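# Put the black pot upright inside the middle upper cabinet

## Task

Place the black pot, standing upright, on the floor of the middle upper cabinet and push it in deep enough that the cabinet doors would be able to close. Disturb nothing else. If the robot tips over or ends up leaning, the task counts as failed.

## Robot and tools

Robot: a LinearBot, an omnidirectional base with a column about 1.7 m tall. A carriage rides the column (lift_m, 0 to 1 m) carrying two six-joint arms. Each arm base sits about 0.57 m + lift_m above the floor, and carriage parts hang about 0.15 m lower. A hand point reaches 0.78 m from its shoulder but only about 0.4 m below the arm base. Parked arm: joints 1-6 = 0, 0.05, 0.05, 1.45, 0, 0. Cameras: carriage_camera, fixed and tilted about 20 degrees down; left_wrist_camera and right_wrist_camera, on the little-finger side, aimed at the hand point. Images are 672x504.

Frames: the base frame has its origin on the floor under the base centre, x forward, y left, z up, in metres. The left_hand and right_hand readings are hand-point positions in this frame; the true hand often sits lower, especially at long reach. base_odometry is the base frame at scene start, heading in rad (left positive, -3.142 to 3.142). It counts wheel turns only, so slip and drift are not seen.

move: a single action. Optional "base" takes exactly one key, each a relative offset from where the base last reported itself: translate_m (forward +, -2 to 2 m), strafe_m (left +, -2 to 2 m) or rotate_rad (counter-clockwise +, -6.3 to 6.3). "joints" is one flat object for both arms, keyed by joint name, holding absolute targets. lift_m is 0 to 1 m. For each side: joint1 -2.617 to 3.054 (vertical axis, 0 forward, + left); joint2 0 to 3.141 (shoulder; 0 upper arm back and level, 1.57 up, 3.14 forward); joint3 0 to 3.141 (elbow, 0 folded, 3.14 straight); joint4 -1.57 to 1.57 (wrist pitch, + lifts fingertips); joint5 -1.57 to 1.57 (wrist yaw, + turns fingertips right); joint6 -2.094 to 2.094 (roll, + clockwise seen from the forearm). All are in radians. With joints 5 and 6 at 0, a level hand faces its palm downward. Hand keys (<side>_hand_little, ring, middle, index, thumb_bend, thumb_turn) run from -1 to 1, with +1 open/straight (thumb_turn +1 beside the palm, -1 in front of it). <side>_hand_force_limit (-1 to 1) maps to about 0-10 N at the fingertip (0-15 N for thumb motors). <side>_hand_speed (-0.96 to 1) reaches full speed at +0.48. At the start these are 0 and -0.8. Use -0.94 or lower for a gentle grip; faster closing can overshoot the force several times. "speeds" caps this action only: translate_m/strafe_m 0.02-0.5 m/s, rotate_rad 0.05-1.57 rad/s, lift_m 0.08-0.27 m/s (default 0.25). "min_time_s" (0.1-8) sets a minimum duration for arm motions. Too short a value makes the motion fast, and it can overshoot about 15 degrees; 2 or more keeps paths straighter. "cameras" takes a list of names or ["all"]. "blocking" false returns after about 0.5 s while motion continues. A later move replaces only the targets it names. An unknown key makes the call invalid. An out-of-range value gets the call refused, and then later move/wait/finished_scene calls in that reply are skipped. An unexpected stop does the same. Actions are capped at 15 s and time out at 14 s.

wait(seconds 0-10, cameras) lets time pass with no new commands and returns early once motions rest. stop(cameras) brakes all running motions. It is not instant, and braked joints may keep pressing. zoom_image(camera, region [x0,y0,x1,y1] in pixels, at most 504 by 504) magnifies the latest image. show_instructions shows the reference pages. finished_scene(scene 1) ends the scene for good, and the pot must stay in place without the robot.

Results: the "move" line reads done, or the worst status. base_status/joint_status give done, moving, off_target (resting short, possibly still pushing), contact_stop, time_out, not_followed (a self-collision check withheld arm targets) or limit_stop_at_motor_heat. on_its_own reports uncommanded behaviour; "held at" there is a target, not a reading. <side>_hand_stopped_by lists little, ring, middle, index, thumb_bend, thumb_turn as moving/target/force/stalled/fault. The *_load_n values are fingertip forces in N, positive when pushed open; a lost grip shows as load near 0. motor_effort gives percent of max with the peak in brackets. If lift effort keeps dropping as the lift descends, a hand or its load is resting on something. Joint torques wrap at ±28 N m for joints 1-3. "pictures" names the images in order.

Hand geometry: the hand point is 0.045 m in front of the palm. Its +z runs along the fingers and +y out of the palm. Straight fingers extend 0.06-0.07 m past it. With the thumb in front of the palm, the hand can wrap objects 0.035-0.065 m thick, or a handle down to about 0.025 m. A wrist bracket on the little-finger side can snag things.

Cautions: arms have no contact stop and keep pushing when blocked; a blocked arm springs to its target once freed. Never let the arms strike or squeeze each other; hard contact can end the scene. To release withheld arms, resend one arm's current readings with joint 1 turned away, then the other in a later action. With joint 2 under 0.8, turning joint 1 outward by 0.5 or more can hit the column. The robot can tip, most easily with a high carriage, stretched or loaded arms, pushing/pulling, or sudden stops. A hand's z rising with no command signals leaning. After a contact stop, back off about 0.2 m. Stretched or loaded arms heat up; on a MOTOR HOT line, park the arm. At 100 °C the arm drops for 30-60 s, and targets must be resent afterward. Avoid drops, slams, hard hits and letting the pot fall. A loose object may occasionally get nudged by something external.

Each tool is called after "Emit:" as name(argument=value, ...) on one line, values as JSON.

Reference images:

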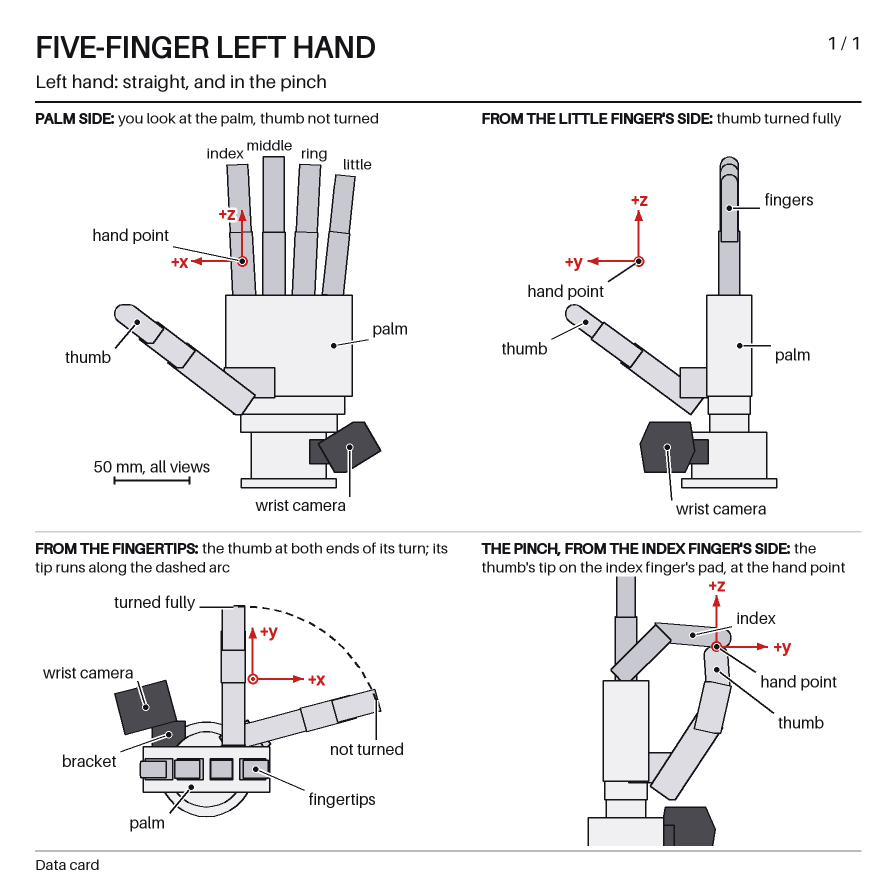

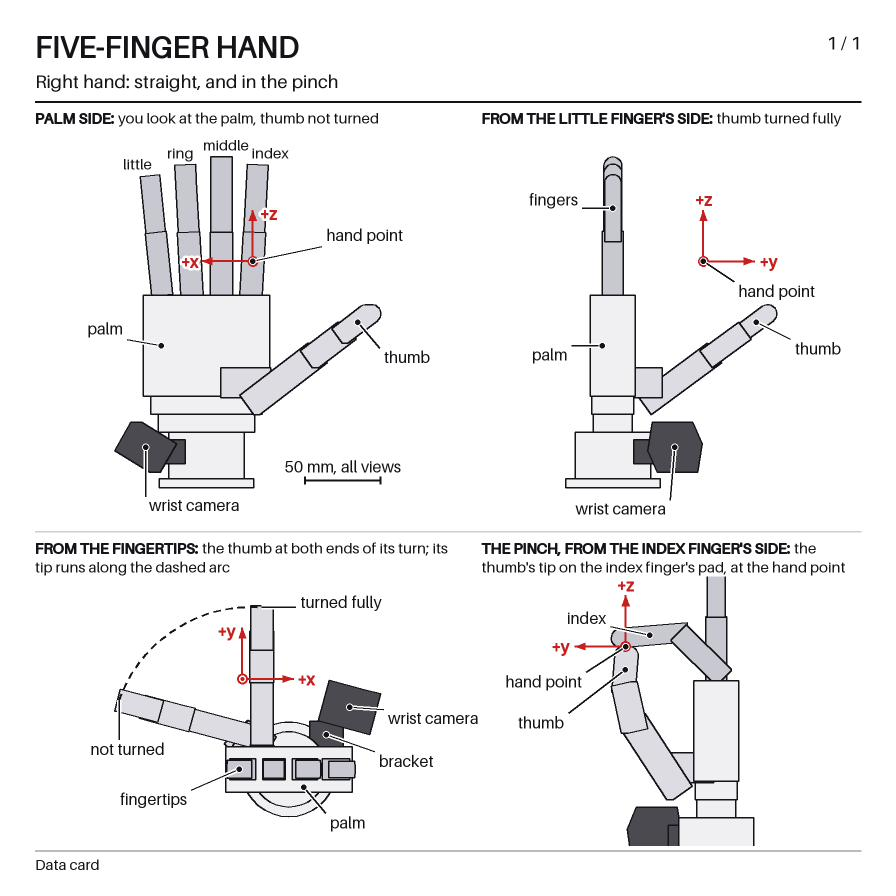

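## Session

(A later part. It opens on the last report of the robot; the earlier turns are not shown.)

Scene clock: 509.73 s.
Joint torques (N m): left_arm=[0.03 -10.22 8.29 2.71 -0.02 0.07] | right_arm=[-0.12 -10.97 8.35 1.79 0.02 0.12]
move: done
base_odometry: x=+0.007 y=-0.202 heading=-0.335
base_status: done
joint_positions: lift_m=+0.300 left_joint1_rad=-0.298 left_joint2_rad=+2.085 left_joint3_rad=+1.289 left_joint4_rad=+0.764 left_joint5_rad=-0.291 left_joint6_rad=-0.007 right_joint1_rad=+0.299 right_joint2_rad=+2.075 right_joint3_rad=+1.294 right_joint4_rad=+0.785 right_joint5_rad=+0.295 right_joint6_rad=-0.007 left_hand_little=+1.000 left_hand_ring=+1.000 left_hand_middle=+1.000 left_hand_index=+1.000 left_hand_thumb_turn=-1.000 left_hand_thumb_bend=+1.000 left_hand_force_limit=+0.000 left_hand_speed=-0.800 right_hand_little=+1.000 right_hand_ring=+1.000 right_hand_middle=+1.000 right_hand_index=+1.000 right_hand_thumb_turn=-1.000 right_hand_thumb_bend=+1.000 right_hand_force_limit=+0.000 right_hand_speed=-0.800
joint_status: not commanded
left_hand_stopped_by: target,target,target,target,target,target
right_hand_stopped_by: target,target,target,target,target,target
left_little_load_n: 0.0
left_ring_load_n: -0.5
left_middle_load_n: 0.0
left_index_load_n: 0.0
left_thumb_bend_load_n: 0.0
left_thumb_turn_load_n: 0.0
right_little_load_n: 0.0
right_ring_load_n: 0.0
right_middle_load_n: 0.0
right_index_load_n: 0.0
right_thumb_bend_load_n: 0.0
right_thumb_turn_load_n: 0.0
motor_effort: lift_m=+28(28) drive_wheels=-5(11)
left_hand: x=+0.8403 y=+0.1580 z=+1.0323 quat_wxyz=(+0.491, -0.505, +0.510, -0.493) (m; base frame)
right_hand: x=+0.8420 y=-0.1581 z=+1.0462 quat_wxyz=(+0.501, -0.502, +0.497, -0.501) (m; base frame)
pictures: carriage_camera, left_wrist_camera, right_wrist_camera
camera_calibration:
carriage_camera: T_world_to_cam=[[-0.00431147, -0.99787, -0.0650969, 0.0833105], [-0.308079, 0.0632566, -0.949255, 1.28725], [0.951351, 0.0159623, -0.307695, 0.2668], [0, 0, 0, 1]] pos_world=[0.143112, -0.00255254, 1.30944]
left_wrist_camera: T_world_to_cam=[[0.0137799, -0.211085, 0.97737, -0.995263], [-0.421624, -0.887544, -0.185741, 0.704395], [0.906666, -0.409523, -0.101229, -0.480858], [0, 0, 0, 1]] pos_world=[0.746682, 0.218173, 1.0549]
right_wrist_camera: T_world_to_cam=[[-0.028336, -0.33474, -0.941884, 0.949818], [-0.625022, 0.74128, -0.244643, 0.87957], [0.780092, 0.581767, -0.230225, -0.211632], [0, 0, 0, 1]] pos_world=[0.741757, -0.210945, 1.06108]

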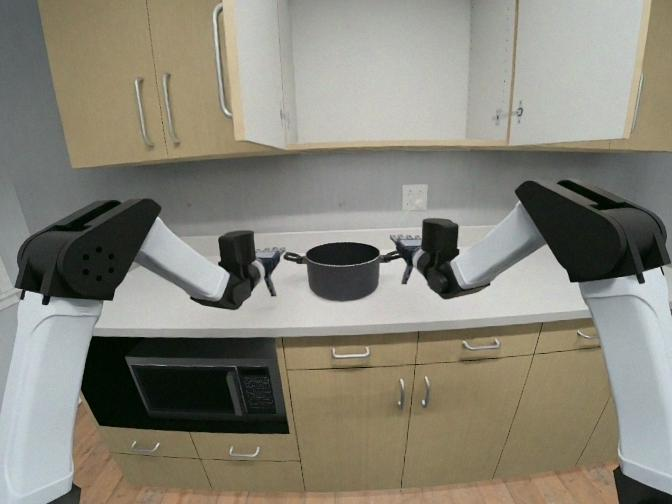

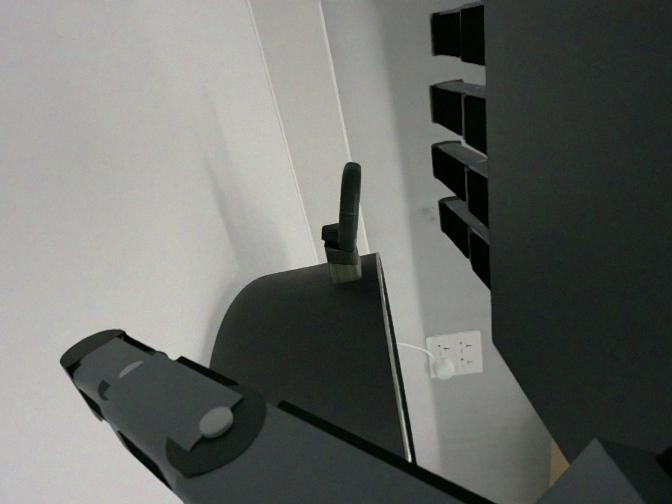

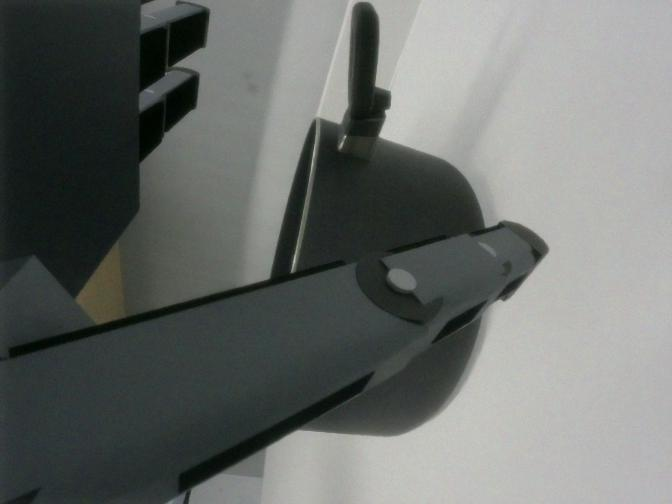

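Emit:
move(base={"strafe_m": -0.012}, joints={"lift_m": 0.27, "left_joint2_rad": 2.079, "left_joint3_rad": 1.328, "left_joint4_rad": 0.784, "right_joint2_rad": 2.126, "right_joint3_rad": 1.295, "right_joint4_rad": 0.828}, cameras=["all"])

Scene clock: 572.77 s.
Joint torques (N m): left_arm=[0.2 -11.33 7.62 2.79 0.01 0.07] | right_arm=[-0.1 -12.89 6.34 1.99 0.03 0.12]
move: done
base_odometry: x=+0.004 y=-0.214 heading=-0.334
base_status: done
joint_positions: lift_m=+0.270 left_joint1_rad=-0.299 left_joint2_rad=+2.088 left_joint3_rad=+1.308 left_joint4_rad=+0.766 left_joint5_rad=-0.293 left_joint6_rad=-0.007 right_joint1_rad=+0.300 right_joint2_rad=+2.128 right_joint3_rad=+1.294 right_joint4_rad=+0.819 right_joint5_rad=+0.296 right_joint6_rad=-0.007 left_hand_little=+1.000 left_hand_ring=+1.000 left_hand_middle=+1.000 left_hand_index=+1.000 left_hand_thumb_turn=-1.000 left_hand_thumb_bend=+1.000 left_hand_force_limit=+0.000 left_hand_speed=-0.800 right_hand_little=+1.000 right_hand_ring=+1.000 right_hand_middle=+1.000 right_hand_index=+1.000 right_hand_thumb_turn=-1.000 right_hand_thumb_bend=+1.000 right_hand_force_limit=+0.000 right_hand_speed=-0.800
joint_status: all done
left_hand_stopped_by: target,target,target,target,target,target
right_hand_stopped_by: target,target,target,target,target,target
left_little_load_n: 0.0
left_ring_load_n: 0.0
left_middle_load_n: 0.0
left_index_load_n: 0.0
left_thumb_bend_load_n: 0.0
left_thumb_turn_load_n: 0.0
right_little_load_n: 0.0
right_ring_load_n: 0.0
right_middle_load_n: 0.0
right_index_load_n: 0.0
right_thumb_bend_load_n: 0.0
right_thumb_turn_load_n: 0.0
motor_effort: lift_m=+28(29) drive_wheels=-4(8)
left_hand: x=+0.8440 y=+0.1563 z=+1.0105 quat_wxyz=(+0.494, -0.502, +0.504, -0.499) (m; base frame)
right_hand: x=+0.8455 y=-0.1569 z=+0.9925 quat_wxyz=(+0.494, -0.508, +0.500, -0.498) (m; base frame)
pictures: carriage_camera, left_wrist_camera, right_wrist_camera
camera_calibration:
carriage_camera: T_world_to_cam=[[-0.00431147, -0.99787, -0.0650969, 0.0813576], [-0.308079, 0.0632566, -0.949255, 1.25877], [0.951351, 0.0159623, -0.307695, 0.257569], [0, 0, 0, 1]] pos_world=[0.143112, -0.00255254, 1.27944]
left_wrist_camera: T_world_to_cam=[[-0.00390676, -0.205697, 0.978608, -0.961533], [-0.417553, -0.888885, -0.188504, 0.699971], [0.908644, -0.409357, -0.0824165, -0.507919], [0, 0, 0, 1]] pos_world=[0.750036, 0.216489, 1.03105]
right_wrist_camera: T_world_to_cam=[[-0.045908, -0.340075, -0.939277, 0.911106], [-0.629266, 0.740106, -0.237207, 0.863778], [0.775833, 0.580165, -0.247975, -0.206503], [0, 0, 0, 1]] pos_world=[0.745585, -0.209637, 1.00947]

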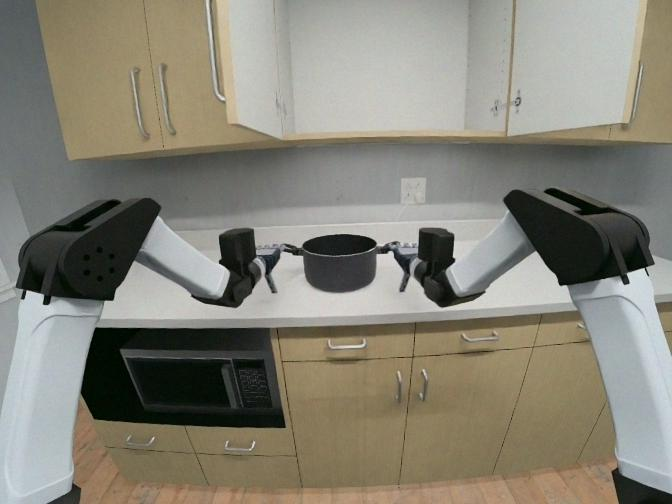

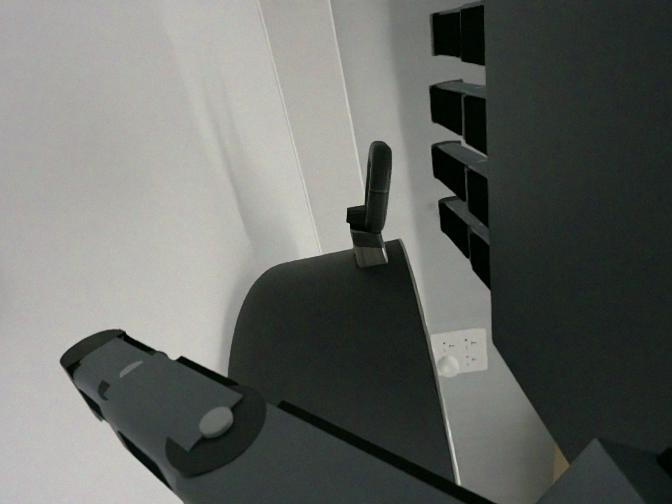

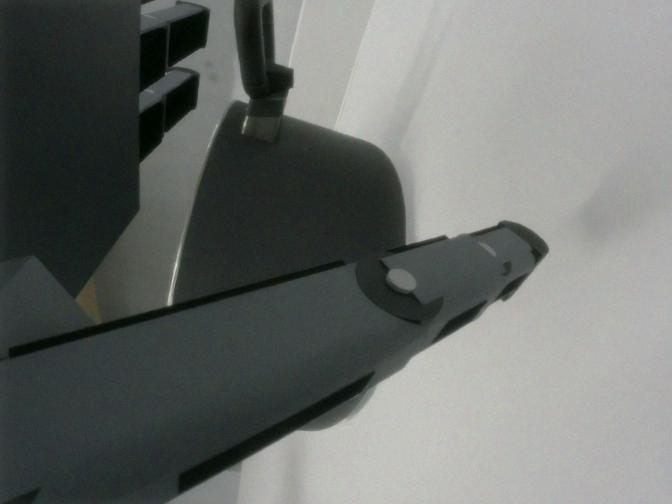

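Emit:
zoom_image(camera="carriage_camera", region=[240, 200, 440, 320])

Emit:
zoom_image(camera="left_wrist_camera", region=[300, 0, 500, 300])

Emit:
zoom_image(camera="right_wrist_camera", region=[130, 0, 430, 300])

Scaled by 2.520 from the camera's 672x504 image, which has a finer 960x720 frame.

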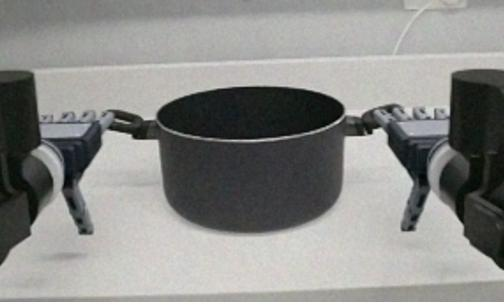

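Scaled by 1.680 from the camera's 672x504 image, which has a finer 960x720 frame.

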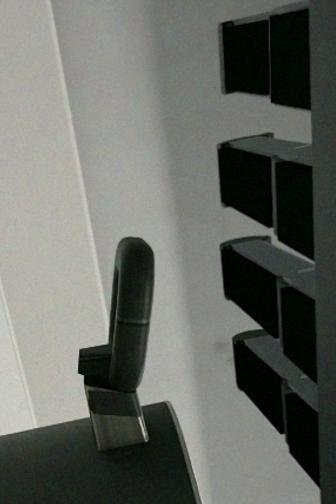

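Scaled by 1.680 from the camera's 672x504 image, which has a finer 960x720 frame.

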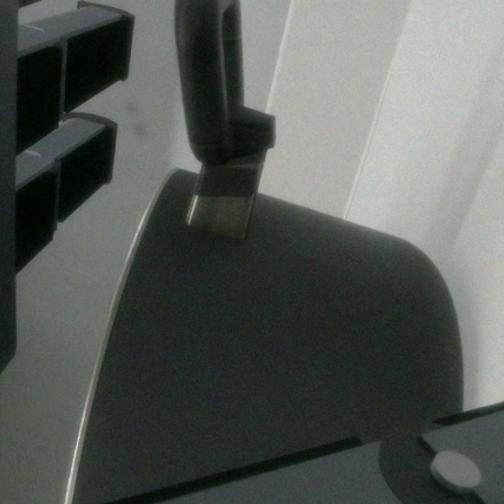

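Emit:
move(base={"strafe_m": -0.01})

Emit:
move(base={"translate_m": 0.125}, speeds={"translate_m": 0.1}, cameras=["all"])

Emit:
zoom_image(camera="carriage_camera", region=[240, 220, 440, 340])

Emit:
zoom_image(camera="left_wrist_camera", region=[250, 50, 550, 350])

Emit:
zoom_image(camera="right_wrist_camera", region=[100, 0, 400, 300])

Scene clock: 609.67 s.
Joint torques (N m): left_arm=[0.32 -11.22 7.58 2.77 0.02 0.07] | right_arm=[-0.12 -12.93 6.41 1.99 0 0.12]
move: done
base_odometry: x=+0.000 y=-0.223 heading=-0.334
base_status: done
joint_positions: lift_m=+0.270 left_joint1_rad=-0.300 left_joint2_rad=+2.088 left_joint3_rad=+1.308 left_joint4_rad=+0.767 left_joint5_rad=-0.294 left_joint6_rad=-0.007 right_joint1_rad=+0.299 right_joint2_rad=+2.128 right_joint3_rad=+1.294 right_joint4_rad=+0.819 right_joint5_rad=+0.297 right_joint6_rad=-0.007 left_hand_little=+1.000 left_hand_ring=+1.000 left_hand_middle=+1.000 left_hand_index=+1.000 left_hand_thumb_turn=-1.000 left_hand_thumb_bend=+1.000 left_hand_force_limit=+0.000 left_hand_speed=-0.800 right_hand_little=+1.000 right_hand_ring=+1.000 right_hand_middle=+1.000 right_hand_index=+1.000 right_hand_thumb_turn=-1.000 right_hand_thumb_bend=+1.000 right_hand_force_limit=+0.000 right_hand_speed=-0.800
joint_status: not commanded
left_hand_stopped_by: target,target,target,target,target,target
right_hand_stopped_by: target,target,target,target,target,target
left_little_load_n: 0.0
left_ring_load_n: 0.0
left_middle_load_n: 0.0
left_index_load_n: 0.0
left_thumb_bend_load_n: 0.0
left_thumb_turn_load_n: 0.5
right_little_load_n: 0.0
right_ring_load_n: 0.0
right_middle_load_n: 0.0
right_index_load_n: 0.0
right_thumb_bend_load_n: 0.0
right_thumb_turn_load_n: 0.0
motor_effort: lift_m=+28(28) drive_wheels=+4(10)
left_hand: x=+0.8439 y=+0.1558 z=+1.0106 quat_wxyz=(+0.494, -0.502, +0.504, -0.499) (m; base frame)
right_hand: x=+0.8457 y=-0.1577 z=+0.9925 quat_wxyz=(+0.494, -0.507, +0.500, -0.499) (m; base frame)
pictures: none

Scene clock: 611.60 s.
Joint torques (N m): left_arm=[0.32 -11.26 7.58 2.77 0.02 0.07] | right_arm=[-0.12 -12.89 6.37 1.87 0.01 0.11]
move: done
base_odometry: x=+0.118 y=-0.264 heading=-0.334
base_status: done
joint_positions: lift_m=+0.270 left_joint1_rad=-0.301 left_joint2_rad=+2.088 left_joint3_rad=+1.308 left_joint4_rad=+0.769 left_joint5_rad=-0.294 left_joint6_rad=-0.007 right_joint1_rad=+0.299 right_joint2_rad=+2.128 right_joint3_rad=+1.294 right_joint4_rad=+0.831 right_joint5_rad=+0.297 right_joint6_rad=-0.006 left_hand_little=+1.000 left_hand_ring=+1.000 left_hand_middle=+1.000 left_hand_index=+1.000 left_hand_thumb_turn=-1.000 left_hand_thumb_bend=+1.000 left_hand_force_limit=+0.000 left_hand_speed=-0.800 right_hand_little=+1.000 right_hand_ring=+1.000 right_hand_middle=+1.000 right_hand_index=+1.000 right_hand_thumb_turn=-1.000 right_hand_thumb_bend=+1.000 right_hand_force_limit=+0.000 right_hand_speed=-0.800
joint_status: not commanded
left_hand_stopped_by: target,target,target,target,target,target
right_hand_stopped_by: target,target,target,target,target,target
left_little_load_n: 0.0
left_ring_load_n: 0.0
left_middle_load_n: 0.0
left_index_load_n: -0.5
left_thumb_bend_load_n: 0.0
left_thumb_turn_load_n: 0.0
right_little_load_n: 0.0
right_ring_load_n: 0.0
right_middle_load_n: 0.0
right_index_load_n: 0.0
right_thumb_bend_load_n: 0.0
right_thumb_turn_load_n: 0.0
motor_effort: lift_m=+28(28) drive_wheels=-5(10)
left_hand: x=+0.8439 y=+0.1553 z=+1.0112 quat_wxyz=(+0.495, -0.502, +0.504, -0.500) (m; base frame)
right_hand: x=+0.8464 y=-0.1572 z=+0.9959 quat_wxyz=(+0.498, -0.503, +0.498, -0.500) (m; base frame)
pictures: carriage_camera, left_wrist_camera, right_wrist_camera
camera_calibration:
carriage_camera: T_world_to_cam=[[-0.00431147, -0.99787, -0.0650969, 0.0813576], [-0.308079, 0.0632566, -0.949255, 1.25877], [0.951351, 0.0159623, -0.307695, 0.257569], [0, 0, 0, 1]] pos_world=[0.143112, -0.00255254, 1.27944]
left_wrist_camera: T_world_to_cam=[[-0.00663133, -0.204909, 0.978759, -0.960399], [-0.417771, -0.888701, -0.188885, 0.69972], [0.908528, -0.410149, -0.0797116, -0.510689], [0, 0, 0, 1]] pos_world=[0.749929, 0.215589, 1.03146]
right_wrist_camera: T_world_to_cam=[[-0.0352305, -0.335824, -0.941266, 0.907883], [-0.624959, 0.742373, -0.241472, 0.86635], [0.779862, 0.579745, -0.236031, -0.221514], [0, 0, 0, 1]] pos_world=[0.746169, -0.209844, 1.01147]

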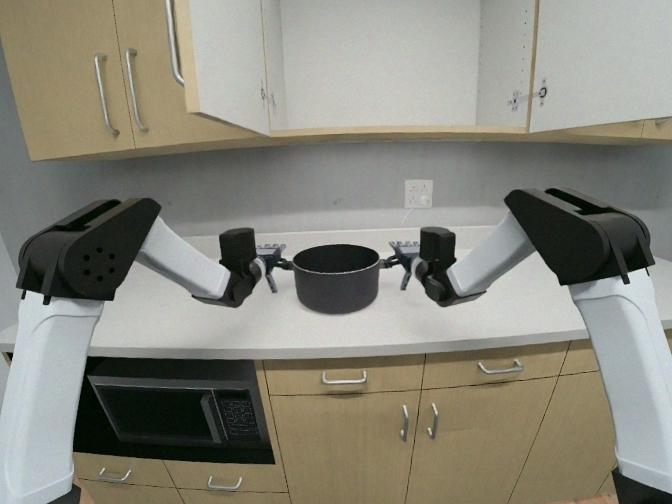

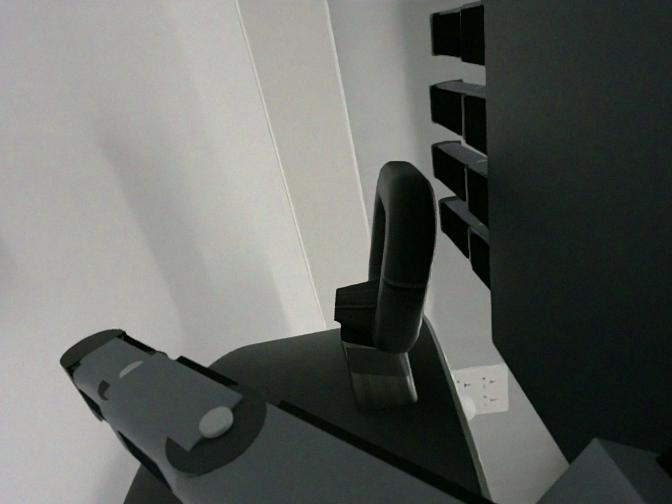

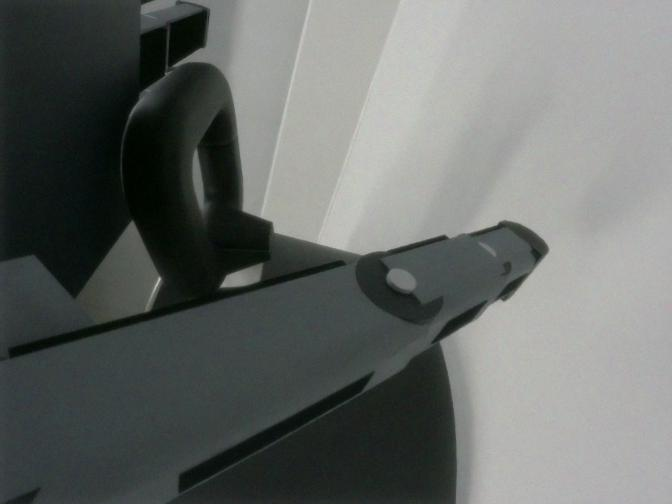

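Scaled by 2.520 from the camera's 672x504 image, which has a finer 960x720 frame.

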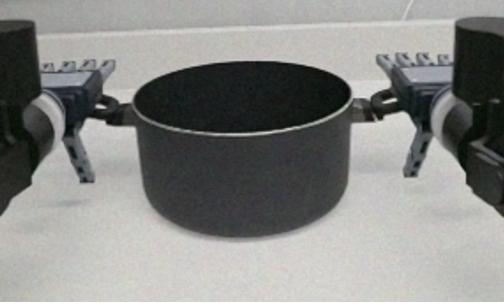

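Scaled by 1.680 from the camera's 672x504 image, which has a finer 960x720 frame.

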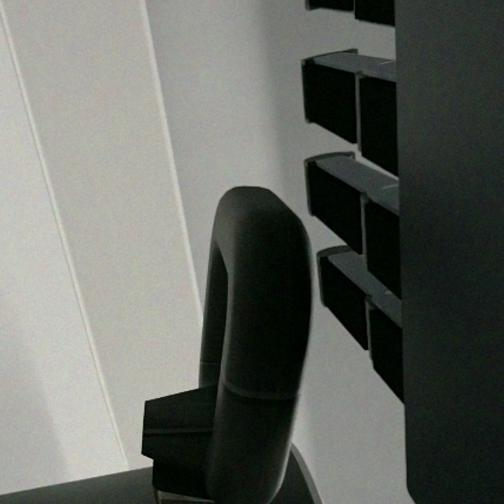

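Scaled by 1.680 from the camera's 672x504 image, which has a finer 960x720 frame.

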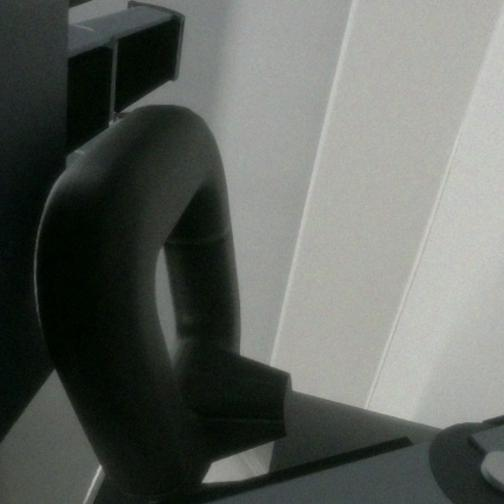

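Emit:
move(base={"translate_m": -0.006}, joints={"left_joint1_rad": -0.282, "left_joint2_rad": 2.2, "left_joint3_rad": 1.475, "left_joint4_rad": 0.775, "left_joint5_rad": -0.282}, min_time_s=2, cameras=["all"])

Emit:
zoom_image(camera="carriage_camera", region=[240, 220, 440, 340])

Emit:
zoom_image(camera="left_wrist_camera", region=[250, 50, 550, 350])

Emit:
zoom_image(camera="right_wrist_camera", region=[100, 0, 400, 300])

Scene clock: 640.17 s.
Joint torques (N m): left_arm=[0.75 -10.74 8.47 2.65 0.18 0.07] | right_arm=[-0.13 -12.93 6.35 1.86 0 0.11]
move: done
base_odometry: x=+0.113 y=-0.262 heading=-0.335
base_status: done
joint_positions: lift_m=+0.270 left_joint1_rad=-0.288 left_joint2_rad=+2.192 left_joint3_rad=+1.445 left_joint4_rad=+0.769 left_joint5_rad=-0.293 left_joint6_rad=-0.007 right_joint1_rad=+0.300 right_joint2_rad=+2.128 right_joint3_rad=+1.294 right_joint4_rad=+0.832 right_joint5_rad=+0.298 right_joint6_rad=-0.006 left_hand_little=+1.000 left_hand_ring=+1.000 left_hand_middle=+1.000 left_hand_index=+1.000 left_hand_thumb_turn=-1.000 left_hand_thumb_bend=+1.000 left_hand_force_limit=+0.000 left_hand_speed=-0.800 right_hand_little=+1.000 right_hand_ring=+1.000 right_hand_middle=+1.000 right_hand_index=+1.000 right_hand_thumb_turn=-1.000 right_hand_thumb_bend=+1.000 right_hand_force_limit=+0.000 right_hand_speed=-0.800
joint_status: all done
left_hand_stopped_by: target,target,target,target,target,target
right_hand_stopped_by: target,target,target,target,target,target
left_little_load_n: 0.0
left_ring_load_n: 0.0
left_middle_load_n: 0.0
left_index_load_n: 0.0
left_thumb_bend_load_n: 0.0
left_thumb_turn_load_n: 0.0
right_little_load_n: 0.0
right_ring_load_n: 0.0
right_middle_load_n: 0.0
right_index_load_n: -0.5
right_thumb_bend_load_n: 0.0
right_thumb_turn_load_n: 0.0
motor_effort: lift_m=+28(28) drive_wheels=+3(11)
left_hand: x=+0.8740 y=+0.1550 z=+1.0125 quat_wxyz=(+0.503, -0.499, +0.490, -0.507) (m; base frame)
right_hand: x=+0.8464 y=-0.1571 z=+0.9961 quat_wxyz=(+0.498, -0.503, +0.498, -0.501) (m; base frame)
pictures: carriage_camera, left_wrist_camera, right_wrist_camera
camera_calibration:
carriage_camera: T_world_to_cam=[[-0.00431147, -0.99787, -0.0650969, 0.0813576], [-0.308079, 0.0632566, -0.949255, 1.25877], [0.951351, 0.0159623, -0.307695, 0.257569], [0, 0, 0, 1]] pos_world=[0.143112, -0.00255254, 1.27944]
left_wrist_camera: T_world_to_cam=[[-0.0352428, -0.195703, 0.98003, -0.939202], [-0.400818, -0.895545, -0.193246, 0.702932], [0.91548, -0.399624, -0.0468799, -0.578929], [0, 0, 0, 1]] pos_world=[0.778645, 0.214348, 1.02914]
right_wrist_camera: T_world_to_cam=[[-0.0346558, -0.335596, -0.941368, 0.907768], [-0.624517, 0.742651, -0.241762, 0.866248], [0.780242, 0.579522, -0.235322, -0.222653], [0, 0, 0, 1]] pos_world=[0.746168, -0.209644, 1.01157]

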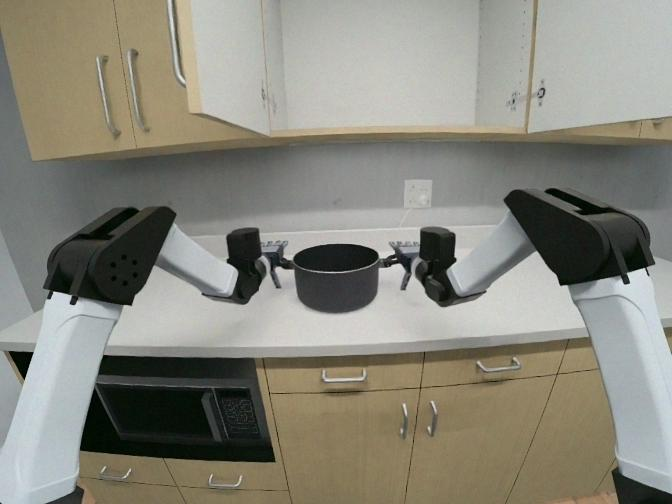

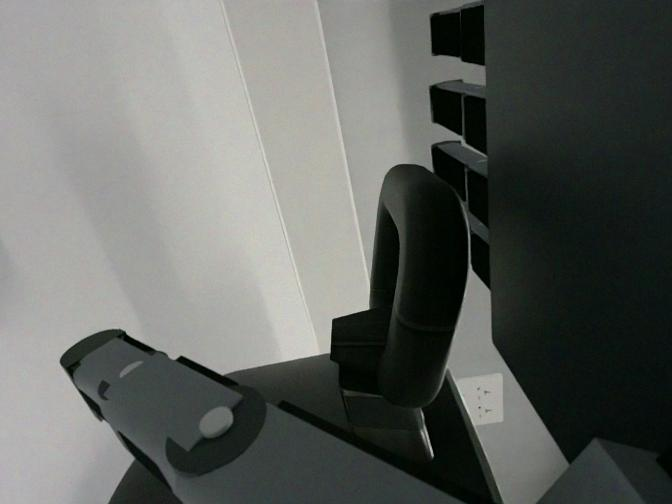

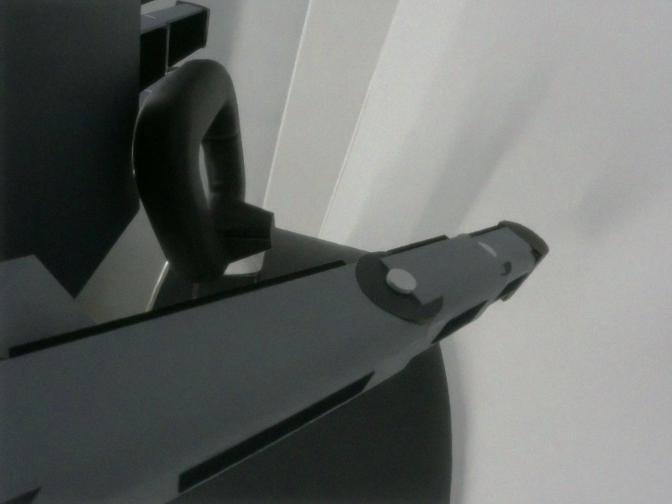

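Scaled by 2.520 from the camera's 672x504 image, which has a finer 960x720 frame.

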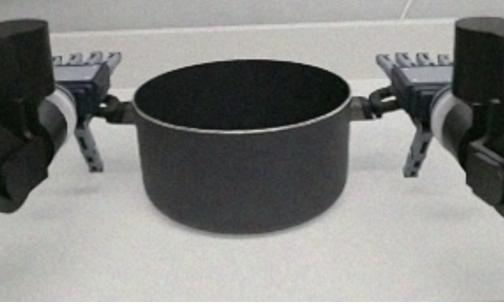

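Scaled by 1.680 from the camera's 672x504 image, which has a finer 960x720 frame.

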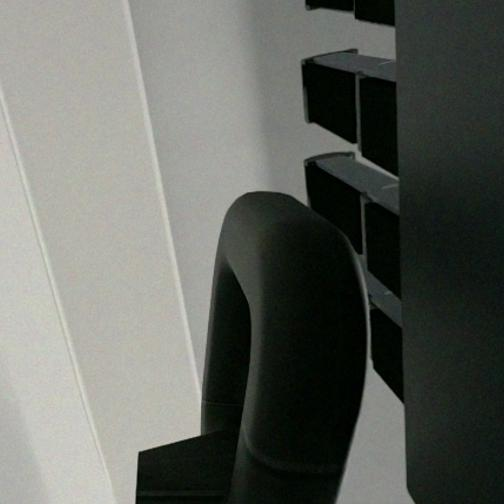

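Scaled by 1.680 from the camera's 672x504 image, which has a finer 960x720 frame.

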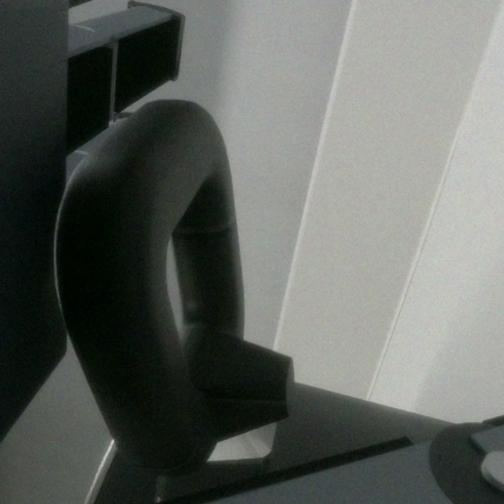

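Emit:
move(base={"translate_m": -0.01})

Emit:
move(joints={"left_joint2_rad": 2.21, "left_joint4_rad": 0.762}, min_time_s=1, cameras=["left_wrist_camera", "right_wrist_camera"])

Scene clock: 664.20 s.
Joint torques (N m): left_arm=[0.75 -10.91 8.39 2.67 0.18 0.06] | right_arm=[-0.13 -12.98 6.37 1.86 0 0.11]
move: done
base_odometry: x=+0.103 y=-0.259 heading=-0.335
base_status: done
joint_positions: lift_m=+0.270 left_joint1_rad=-0.288 left_joint2_rad=+2.194 left_joint3_rad=+1.446 left_joint4_rad=+0.766 left_joint5_rad=-0.293 left_joint6_rad=-0.007 right_joint1_rad=+0.300 right_joint2_rad=+2.128 right_joint3_rad=+1.294 right_joint4_rad=+0.832 right_joint5_rad=+0.298 right_joint6_rad=-0.006 left_hand_little=+1.000 left_hand_ring=+1.000 left_hand_middle=+1.000 left_hand_index=+1.000 left_hand_thumb_turn=-1.000 left_hand_thumb_bend=+1.000 left_hand_force_limit=+0.000 left_hand_speed=-0.800 right_hand_little=+1.000 right_hand_ring=+1.000 right_hand_middle=+1.000 right_hand_index=+1.000 right_hand_thumb_turn=-1.000 right_hand_thumb_bend=+1.000 right_hand_force_limit=+0.000 right_hand_speed=-0.800
joint_status: not commanded
left_hand_stopped_by: target,target,target,target,target,target
right_hand_stopped_by: target,target,target,target,target,target
left_little_load_n: 0.0
left_ring_load_n: 0.0
left_middle_load_n: 0.0
left_index_load_n: 0.0
left_thumb_bend_load_n: 0.0
left_thumb_turn_load_n: 0.0
right_little_load_n: 0.0
right_ring_load_n: 0.0
right_middle_load_n: 0.0
right_index_load_n: 0.0
right_thumb_bend_load_n: 0.0
right_thumb_turn_load_n: 0.0
motor_effort: lift_m=+28(28) drive_wheels=+1(10)
left_hand: x=+0.8741 y=+0.1550 z=+1.0113 quat_wxyz=(+0.503, -0.500, +0.491, -0.506) (m; base frame)
right_hand: x=+0.8464 y=-0.1568 z=+0.9961 quat_wxyz=(+0.498, -0.503, +0.498, -0.501) (m; base frame)
pictures: none

Scene clock: 665.50 s.
Joint torques (N m): left_arm=[0.76 -10.81 8.36 2.62 0.18 0.07] | right_arm=[-0.17 -12.92 6.38 1.87 0 0.11]
move: done
base_odometry: x=+0.103 y=-0.259 heading=-0.335
base_status: not commanded
joint_positions: lift_m=+0.270 left_joint1_rad=-0.288 left_joint2_rad=+2.203 left_joint3_rad=+1.446 left_joint4_rad=+0.760 left_joint5_rad=-0.293 left_joint6_rad=-0.007 right_joint1_rad=+0.300 right_joint2_rad=+2.128 right_joint3_rad=+1.294 right_joint4_rad=+0.832 right_joint5_rad=+0.298 right_joint6_rad=-0.006 left_hand_little=+1.000 left_hand_ring=+1.000 left_hand_middle=+1.000 left_hand_index=+1.000 left_hand_thumb_turn=-1.000 left_hand_thumb_bend=+1.000 left_hand_force_limit=+0.000 left_hand_speed=-0.800 right_hand_little=+1.000 right_hand_ring=+1.000 right_hand_middle=+1.000 right_hand_index=+1.000 right_hand_thumb_turn=-1.000 right_hand_thumb_bend=+1.000 right_hand_force_limit=+0.000 right_hand_speed=-0.800
joint_status: all done
left_hand_stopped_by: target,target,target,target,target,target
right_hand_stopped_by: target,target,target,target,target,target
left_little_load_n: 0.0
left_ring_load_n: 0.0
left_middle_load_n: 0.0
left_index_load_n: 0.0
left_thumb_bend_load_n: 0.0
left_thumb_turn_load_n: 0.0
right_little_load_n: 0.0
right_ring_load_n: 0.0
right_middle_load_n: 0.0
right_index_load_n: 0.0
right_thumb_bend_load_n: 0.0
right_thumb_turn_load_n: 0.0
motor_effort: lift_m=+28(28) drive_wheels=+2(2)
left_hand: x=+0.8741 y=+0.1550 z=+1.0040 quat_wxyz=(+0.500, -0.502, +0.496, -0.502) (m; base frame)
right_hand: x=+0.8464 y=-0.1568 z=+0.9961 quat_wxyz=(+0.498, -0.503, +0.498, -0.501) (m; base frame)
pictures: left_wrist_camera, right_wrist_camera
camera_calibration:
left_wrist_camera: T_world_to_cam=[[-0.0180752, -0.200827, 0.97946, -0.944488], [-0.404148, -0.894556, -0.190877, 0.701663], [0.914515, -0.399297, -0.0649946, -0.560392], [0, 0, 0, 1]] pos_world=[0.778991, 0.214235, 1.0226]
right_wrist_camera: T_world_to_cam=[[-0.0345347, -0.335599, -0.941372, 0.907744], [-0.624788, 0.742425, -0.241754, 0.866183], [0.78003, 0.579809, -0.235318, -0.222476], [0, 0, 0, 1]] pos_world=[0.746068, -0.209444, 1.01157]

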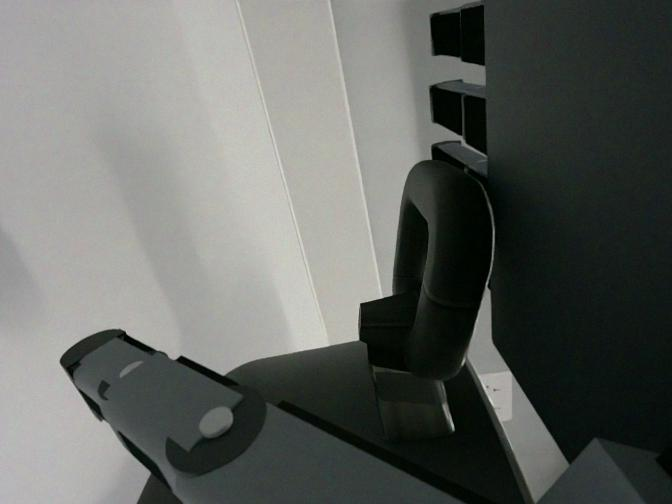

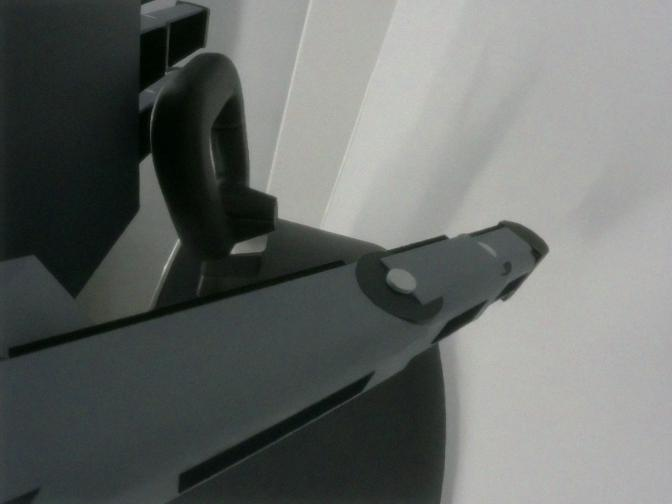

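Emit:
move(joints={"left_joint1_rad": -0.287, "left_joint2_rad": 2.184, "left_joint3_rad": 1.431, "left_joint4_rad": 0.78, "left_joint5_rad": -0.287, "left_hand_force_limit": -0.4, "right_hand_force_limit": -0.4, "left_hand_speed": -0.85, "right_hand_speed": -0.85}, min_time_s=1)

Emit:
move(joints={"left_hand_thumb_bend": -0.2, "right_hand_thumb_bend": -0.2}, cameras=["all"])

Emit:
zoom_image(camera="carriage_camera", region=[240, 220, 440, 340])

Scene clock: 687.90 s.
Joint torques (N m): left_arm=[0.31 -12.9 5.46 2.67 0.13 0.07] | right_arm=[-0.16 -12.92 6.39 1.86 0 0.11]
move: done
base_odometry: x=+0.103 y=-0.259 heading=-0.335
base_status: not commanded
joint_positions: lift_m=+0.270 left_joint1_rad=-0.288 left_joint2_rad=+2.203 left_joint3_rad=+1.438 left_joint4_rad=+0.773 left_joint5_rad=-0.293 left_joint6_rad=-0.007 right_joint1_rad=+0.300 right_joint2_rad=+2.128 right_joint3_rad=+1.294 right_joint4_rad=+0.832 right_joint5_rad=+0.298 right_joint6_rad=-0.006 left_hand_little=+1.000 left_hand_ring=+1.000 left_hand_middle=+1.000 left_hand_index=+1.000 left_hand_thumb_turn=-1.000 left_hand_thumb_bend=+1.000 left_hand_force_limit=-0.400 left_hand_speed=-0.850 right_hand_little=+1.000 right_hand_ring=+1.000 right_hand_middle=+1.000 right_hand_index=+1.000 right_hand_thumb_turn=-1.000 right_hand_thumb_bend=+1.000 right_hand_force_limit=-0.400 right_hand_speed=-0.850
joint_status: all done
left_hand_stopped_by: target,target,target,target,target,target
right_hand_stopped_by: target,target,target,target,target,target
left_little_load_n: 0.0
left_ring_load_n: 0.0
left_middle_load_n: -0.5
left_index_load_n: 0.0
left_thumb_bend_load_n: 0.0
left_thumb_turn_load_n: 0.0
right_little_load_n: 0.0
right_ring_load_n: 0.0
right_middle_load_n: 0.0
right_index_load_n: 0.0
right_thumb_bend_load_n: 0.0
right_thumb_turn_load_n: 0.0
motor_effort: lift_m=+28(28) drive_wheels=+2(2)
left_hand: x=+0.8734 y=+0.1552 z=+1.0036 quat_wxyz=(+0.501, -0.502, +0.494, -0.503) (m; base frame)
right_hand: x=+0.8464 y=-0.1568 z=+0.9961 quat_wxyz=(+0.498, -0.503, +0.498, -0.501) (m; base frame)
pictures: none

Scene clock: 693.97 s.
Joint torques (N m): left_arm=[0.31 -12.9 5.46 2.68 0.13 0.07] | right_arm=[-0.18 -12.93 6.38 1.87 0 0.11]
move: done
base_odometry: x=+0.103 y=-0.259 heading=-0.335
base_status: not commanded
joint_positions: lift_m=+0.270 left_joint1_rad=-0.288 left_joint2_rad=+2.203 left_joint3_rad=+1.438 left_joint4_rad=+0.773 left_joint5_rad=-0.293 left_joint6_rad=-0.007 right_joint1_rad=+0.300 right_joint2_rad=+2.128 right_joint3_rad=+1.294 right_joint4_rad=+0.832 right_joint5_rad=+0.298 right_joint6_rad=-0.006 left_hand_little=+1.000 left_hand_ring=+1.000 left_hand_middle=+1.000 left_hand_index=+1.000 left_hand_thumb_turn=-1.000 left_hand_thumb_bend=-0.200 left_hand_force_limit=-0.400 left_hand_speed=-0.850 right_hand_little=+1.000 right_hand_ring=+1.000 right_hand_middle=+1.000 right_hand_index=+1.000 right_hand_thumb_turn=-1.000 right_hand_thumb_bend=-0.200 right_hand_force_limit=-0.400 right_hand_speed=-0.850
joint_status: all done
left_hand_stopped_by: target,target,target,target,target,target
right_hand_stopped_by: target,target,target,target,target,target
left_little_load_n: 0.0
left_ring_load_n: 0.0
left_middle_load_n: 0.0
left_index_load_n: 0.0
left_thumb_bend_load_n: 0.0
left_thumb_turn_load_n: 0.0
right_little_load_n: 0.0
right_ring_load_n: 0.0
right_middle_load_n: 0.0
right_index_load_n: 0.0
right_thumb_bend_load_n: 0.5
right_thumb_turn_load_n: 0.0
motor_effort: lift_m=+28(28) drive_wheels=+2(2)
left_hand: x=+0.8734 y=+0.1552 z=+1.0036 quat_wxyz=(+0.501, -0.502, +0.494, -0.503) (m; base frame)
right_hand: x=+0.8464 y=-0.1568 z=+0.9961 quat_wxyz=(+0.498, -0.503, +0.498, -0.501) (m; base frame)
pictures: carriage_camera, left_wrist_camera, right_wrist_camera
camera_calibration:
carriage_camera: T_world_to_cam=[[-0.00431147, -0.99787, -0.0650969, 0.0813576], [-0.308079, 0.0632566, -0.949255, 1.25877], [0.951351, 0.0159623, -0.307695, 0.257569], [0, 0, 0, 1]] pos_world=[0.143112, -0.00255254, 1.27944]
left_wrist_camera: T_world_to_cam=[[-0.022694, -0.199373, 0.979661, -0.940514], [-0.403251, -0.894838, -0.191452, 0.701338], [0.914808, -0.399394, -0.0600899, -0.564936], [0, 0, 0, 1]] pos_world=[0.778279, 0.214439, 1.02171]
right_wrist_camera: T_world_to_cam=[[-0.0345347, -0.335599, -0.941372, 0.907744], [-0.624788, 0.742425, -0.241754, 0.866183], [0.78003, 0.579809, -0.235318, -0.222476], [0, 0, 0, 1]] pos_world=[0.746068, -0.209444, 1.01157]

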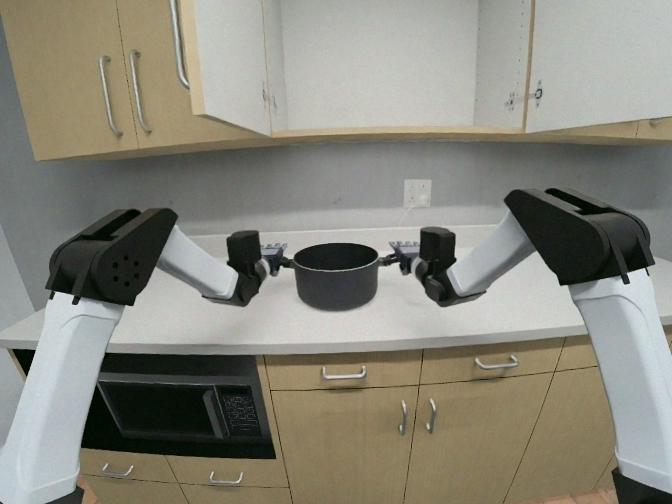

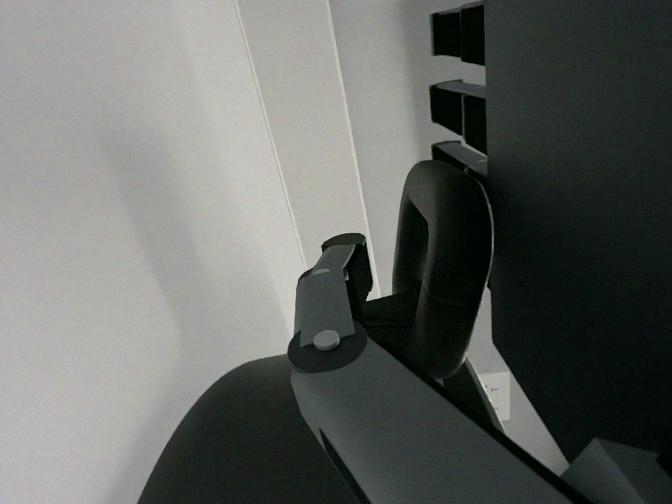

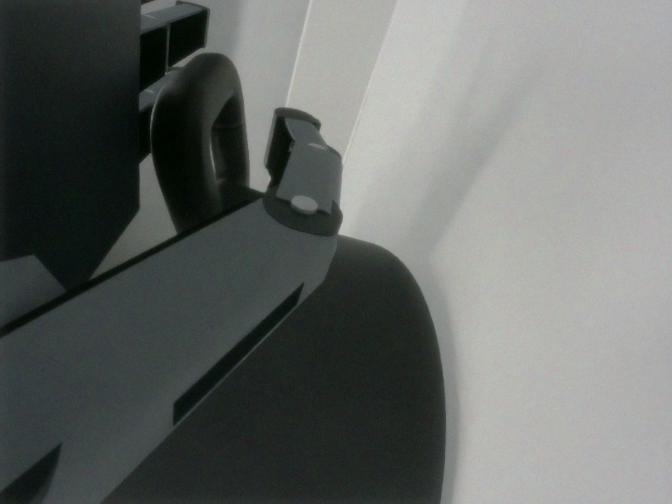

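Scaled by 2.520 from the camera's 672x504 image, which has a finer 960x720 frame.

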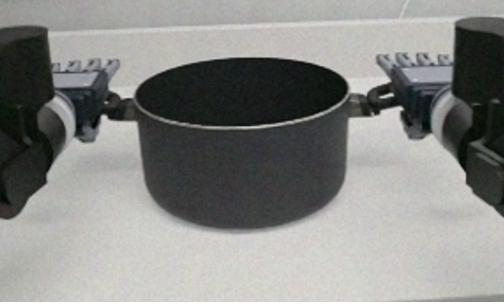

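Emit:
move(joints={"left_joint1_rad": -0.29, "left_joint2_rad": 2.165, "left_joint3_rad": 1.402, "left_joint4_rad": 0.786, "left_joint5_rad": -0.29}, min_time_s=1, cameras=["left_wrist_camera"])

Scene clock: 702.17 s.
Joint torques (N m): left_arm=[0.05 -14.37 4.98 2.31 0.11 0.07] | right_arm=[-0.16 -12.92 6.37 1.86 0 0.11]
move: done
base_odometry: x=+0.103 y=-0.259 heading=-0.335
base_status: not commanded
joint_positions: lift_m=+0.270 left_joint1_rad=-0.288 left_joint2_rad=+2.203 left_joint3_rad=+1.415 left_joint4_rad=+0.809 left_joint5_rad=-0.293 left_joint6_rad=-0.007 right_joint1_rad=+0.300 right_joint2_rad=+2.128 right_joint3_rad=+1.294 right_joint4_rad=+0.832 right_joint5_rad=+0.298 right_joint6_rad=-0.006 left_hand_little=+1.000 left_hand_ring=+1.000 left_hand_middle=+1.000 left_hand_index=+1.000 left_hand_thumb_turn=-1.000 left_hand_thumb_bend=-0.200 left_hand_force_limit=-0.400 left_hand_speed=-0.850 right_hand_little=+1.000 right_hand_ring=+1.000 right_hand_middle=+1.000 right_hand_index=+1.000 right_hand_thumb_turn=-1.000 right_hand_thumb_bend=-0.200 right_hand_force_limit=-0.400 right_hand_speed=-0.850
joint_status: all done
left_hand_stopped_by: target,target,target,target,target,target
right_hand_stopped_by: target,target,target,target,target,target
left_little_load_n: 0.0
left_ring_load_n: 0.0
left_middle_load_n: 0.0
left_index_load_n: -0.5
left_thumb_bend_load_n: 0.0
left_thumb_turn_load_n: 0.0
right_little_load_n: 0.5
right_ring_load_n: 0.0
right_middle_load_n: 0.0
right_index_load_n: 0.0
right_thumb_bend_load_n: 0.5
right_thumb_turn_load_n: 0.0
motor_effort: lift_m=+28(28) drive_wheels=+2(2)
left_hand: x=+0.8712 y=+0.1558 z=+1.0020 quat_wxyz=(+0.503, -0.499, +0.490, -0.507) (m; base frame)
right_hand: x=+0.8464 y=-0.1568 z=+0.9961 quat_wxyz=(+0.498, -0.503, +0.498, -0.501) (m; base frame)
pictures: left_wrist_camera
camera_calibration:
left_wrist_camera: T_world_to_cam=[[-0.0348438, -0.195773, 0.98003, -0.929246], [-0.400892, -0.895533, -0.193147, 0.70047], [0.915462, -0.399616, -0.0472798, -0.576115], [0, 0, 0, 1]] pos_world=[0.775846, 0.215148, 1.01874]

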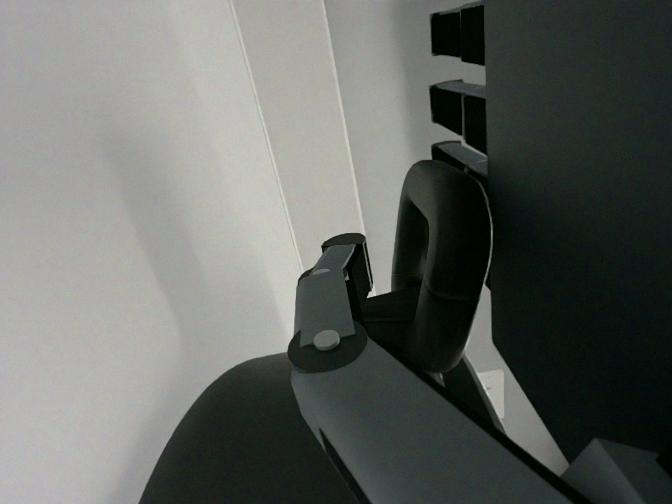

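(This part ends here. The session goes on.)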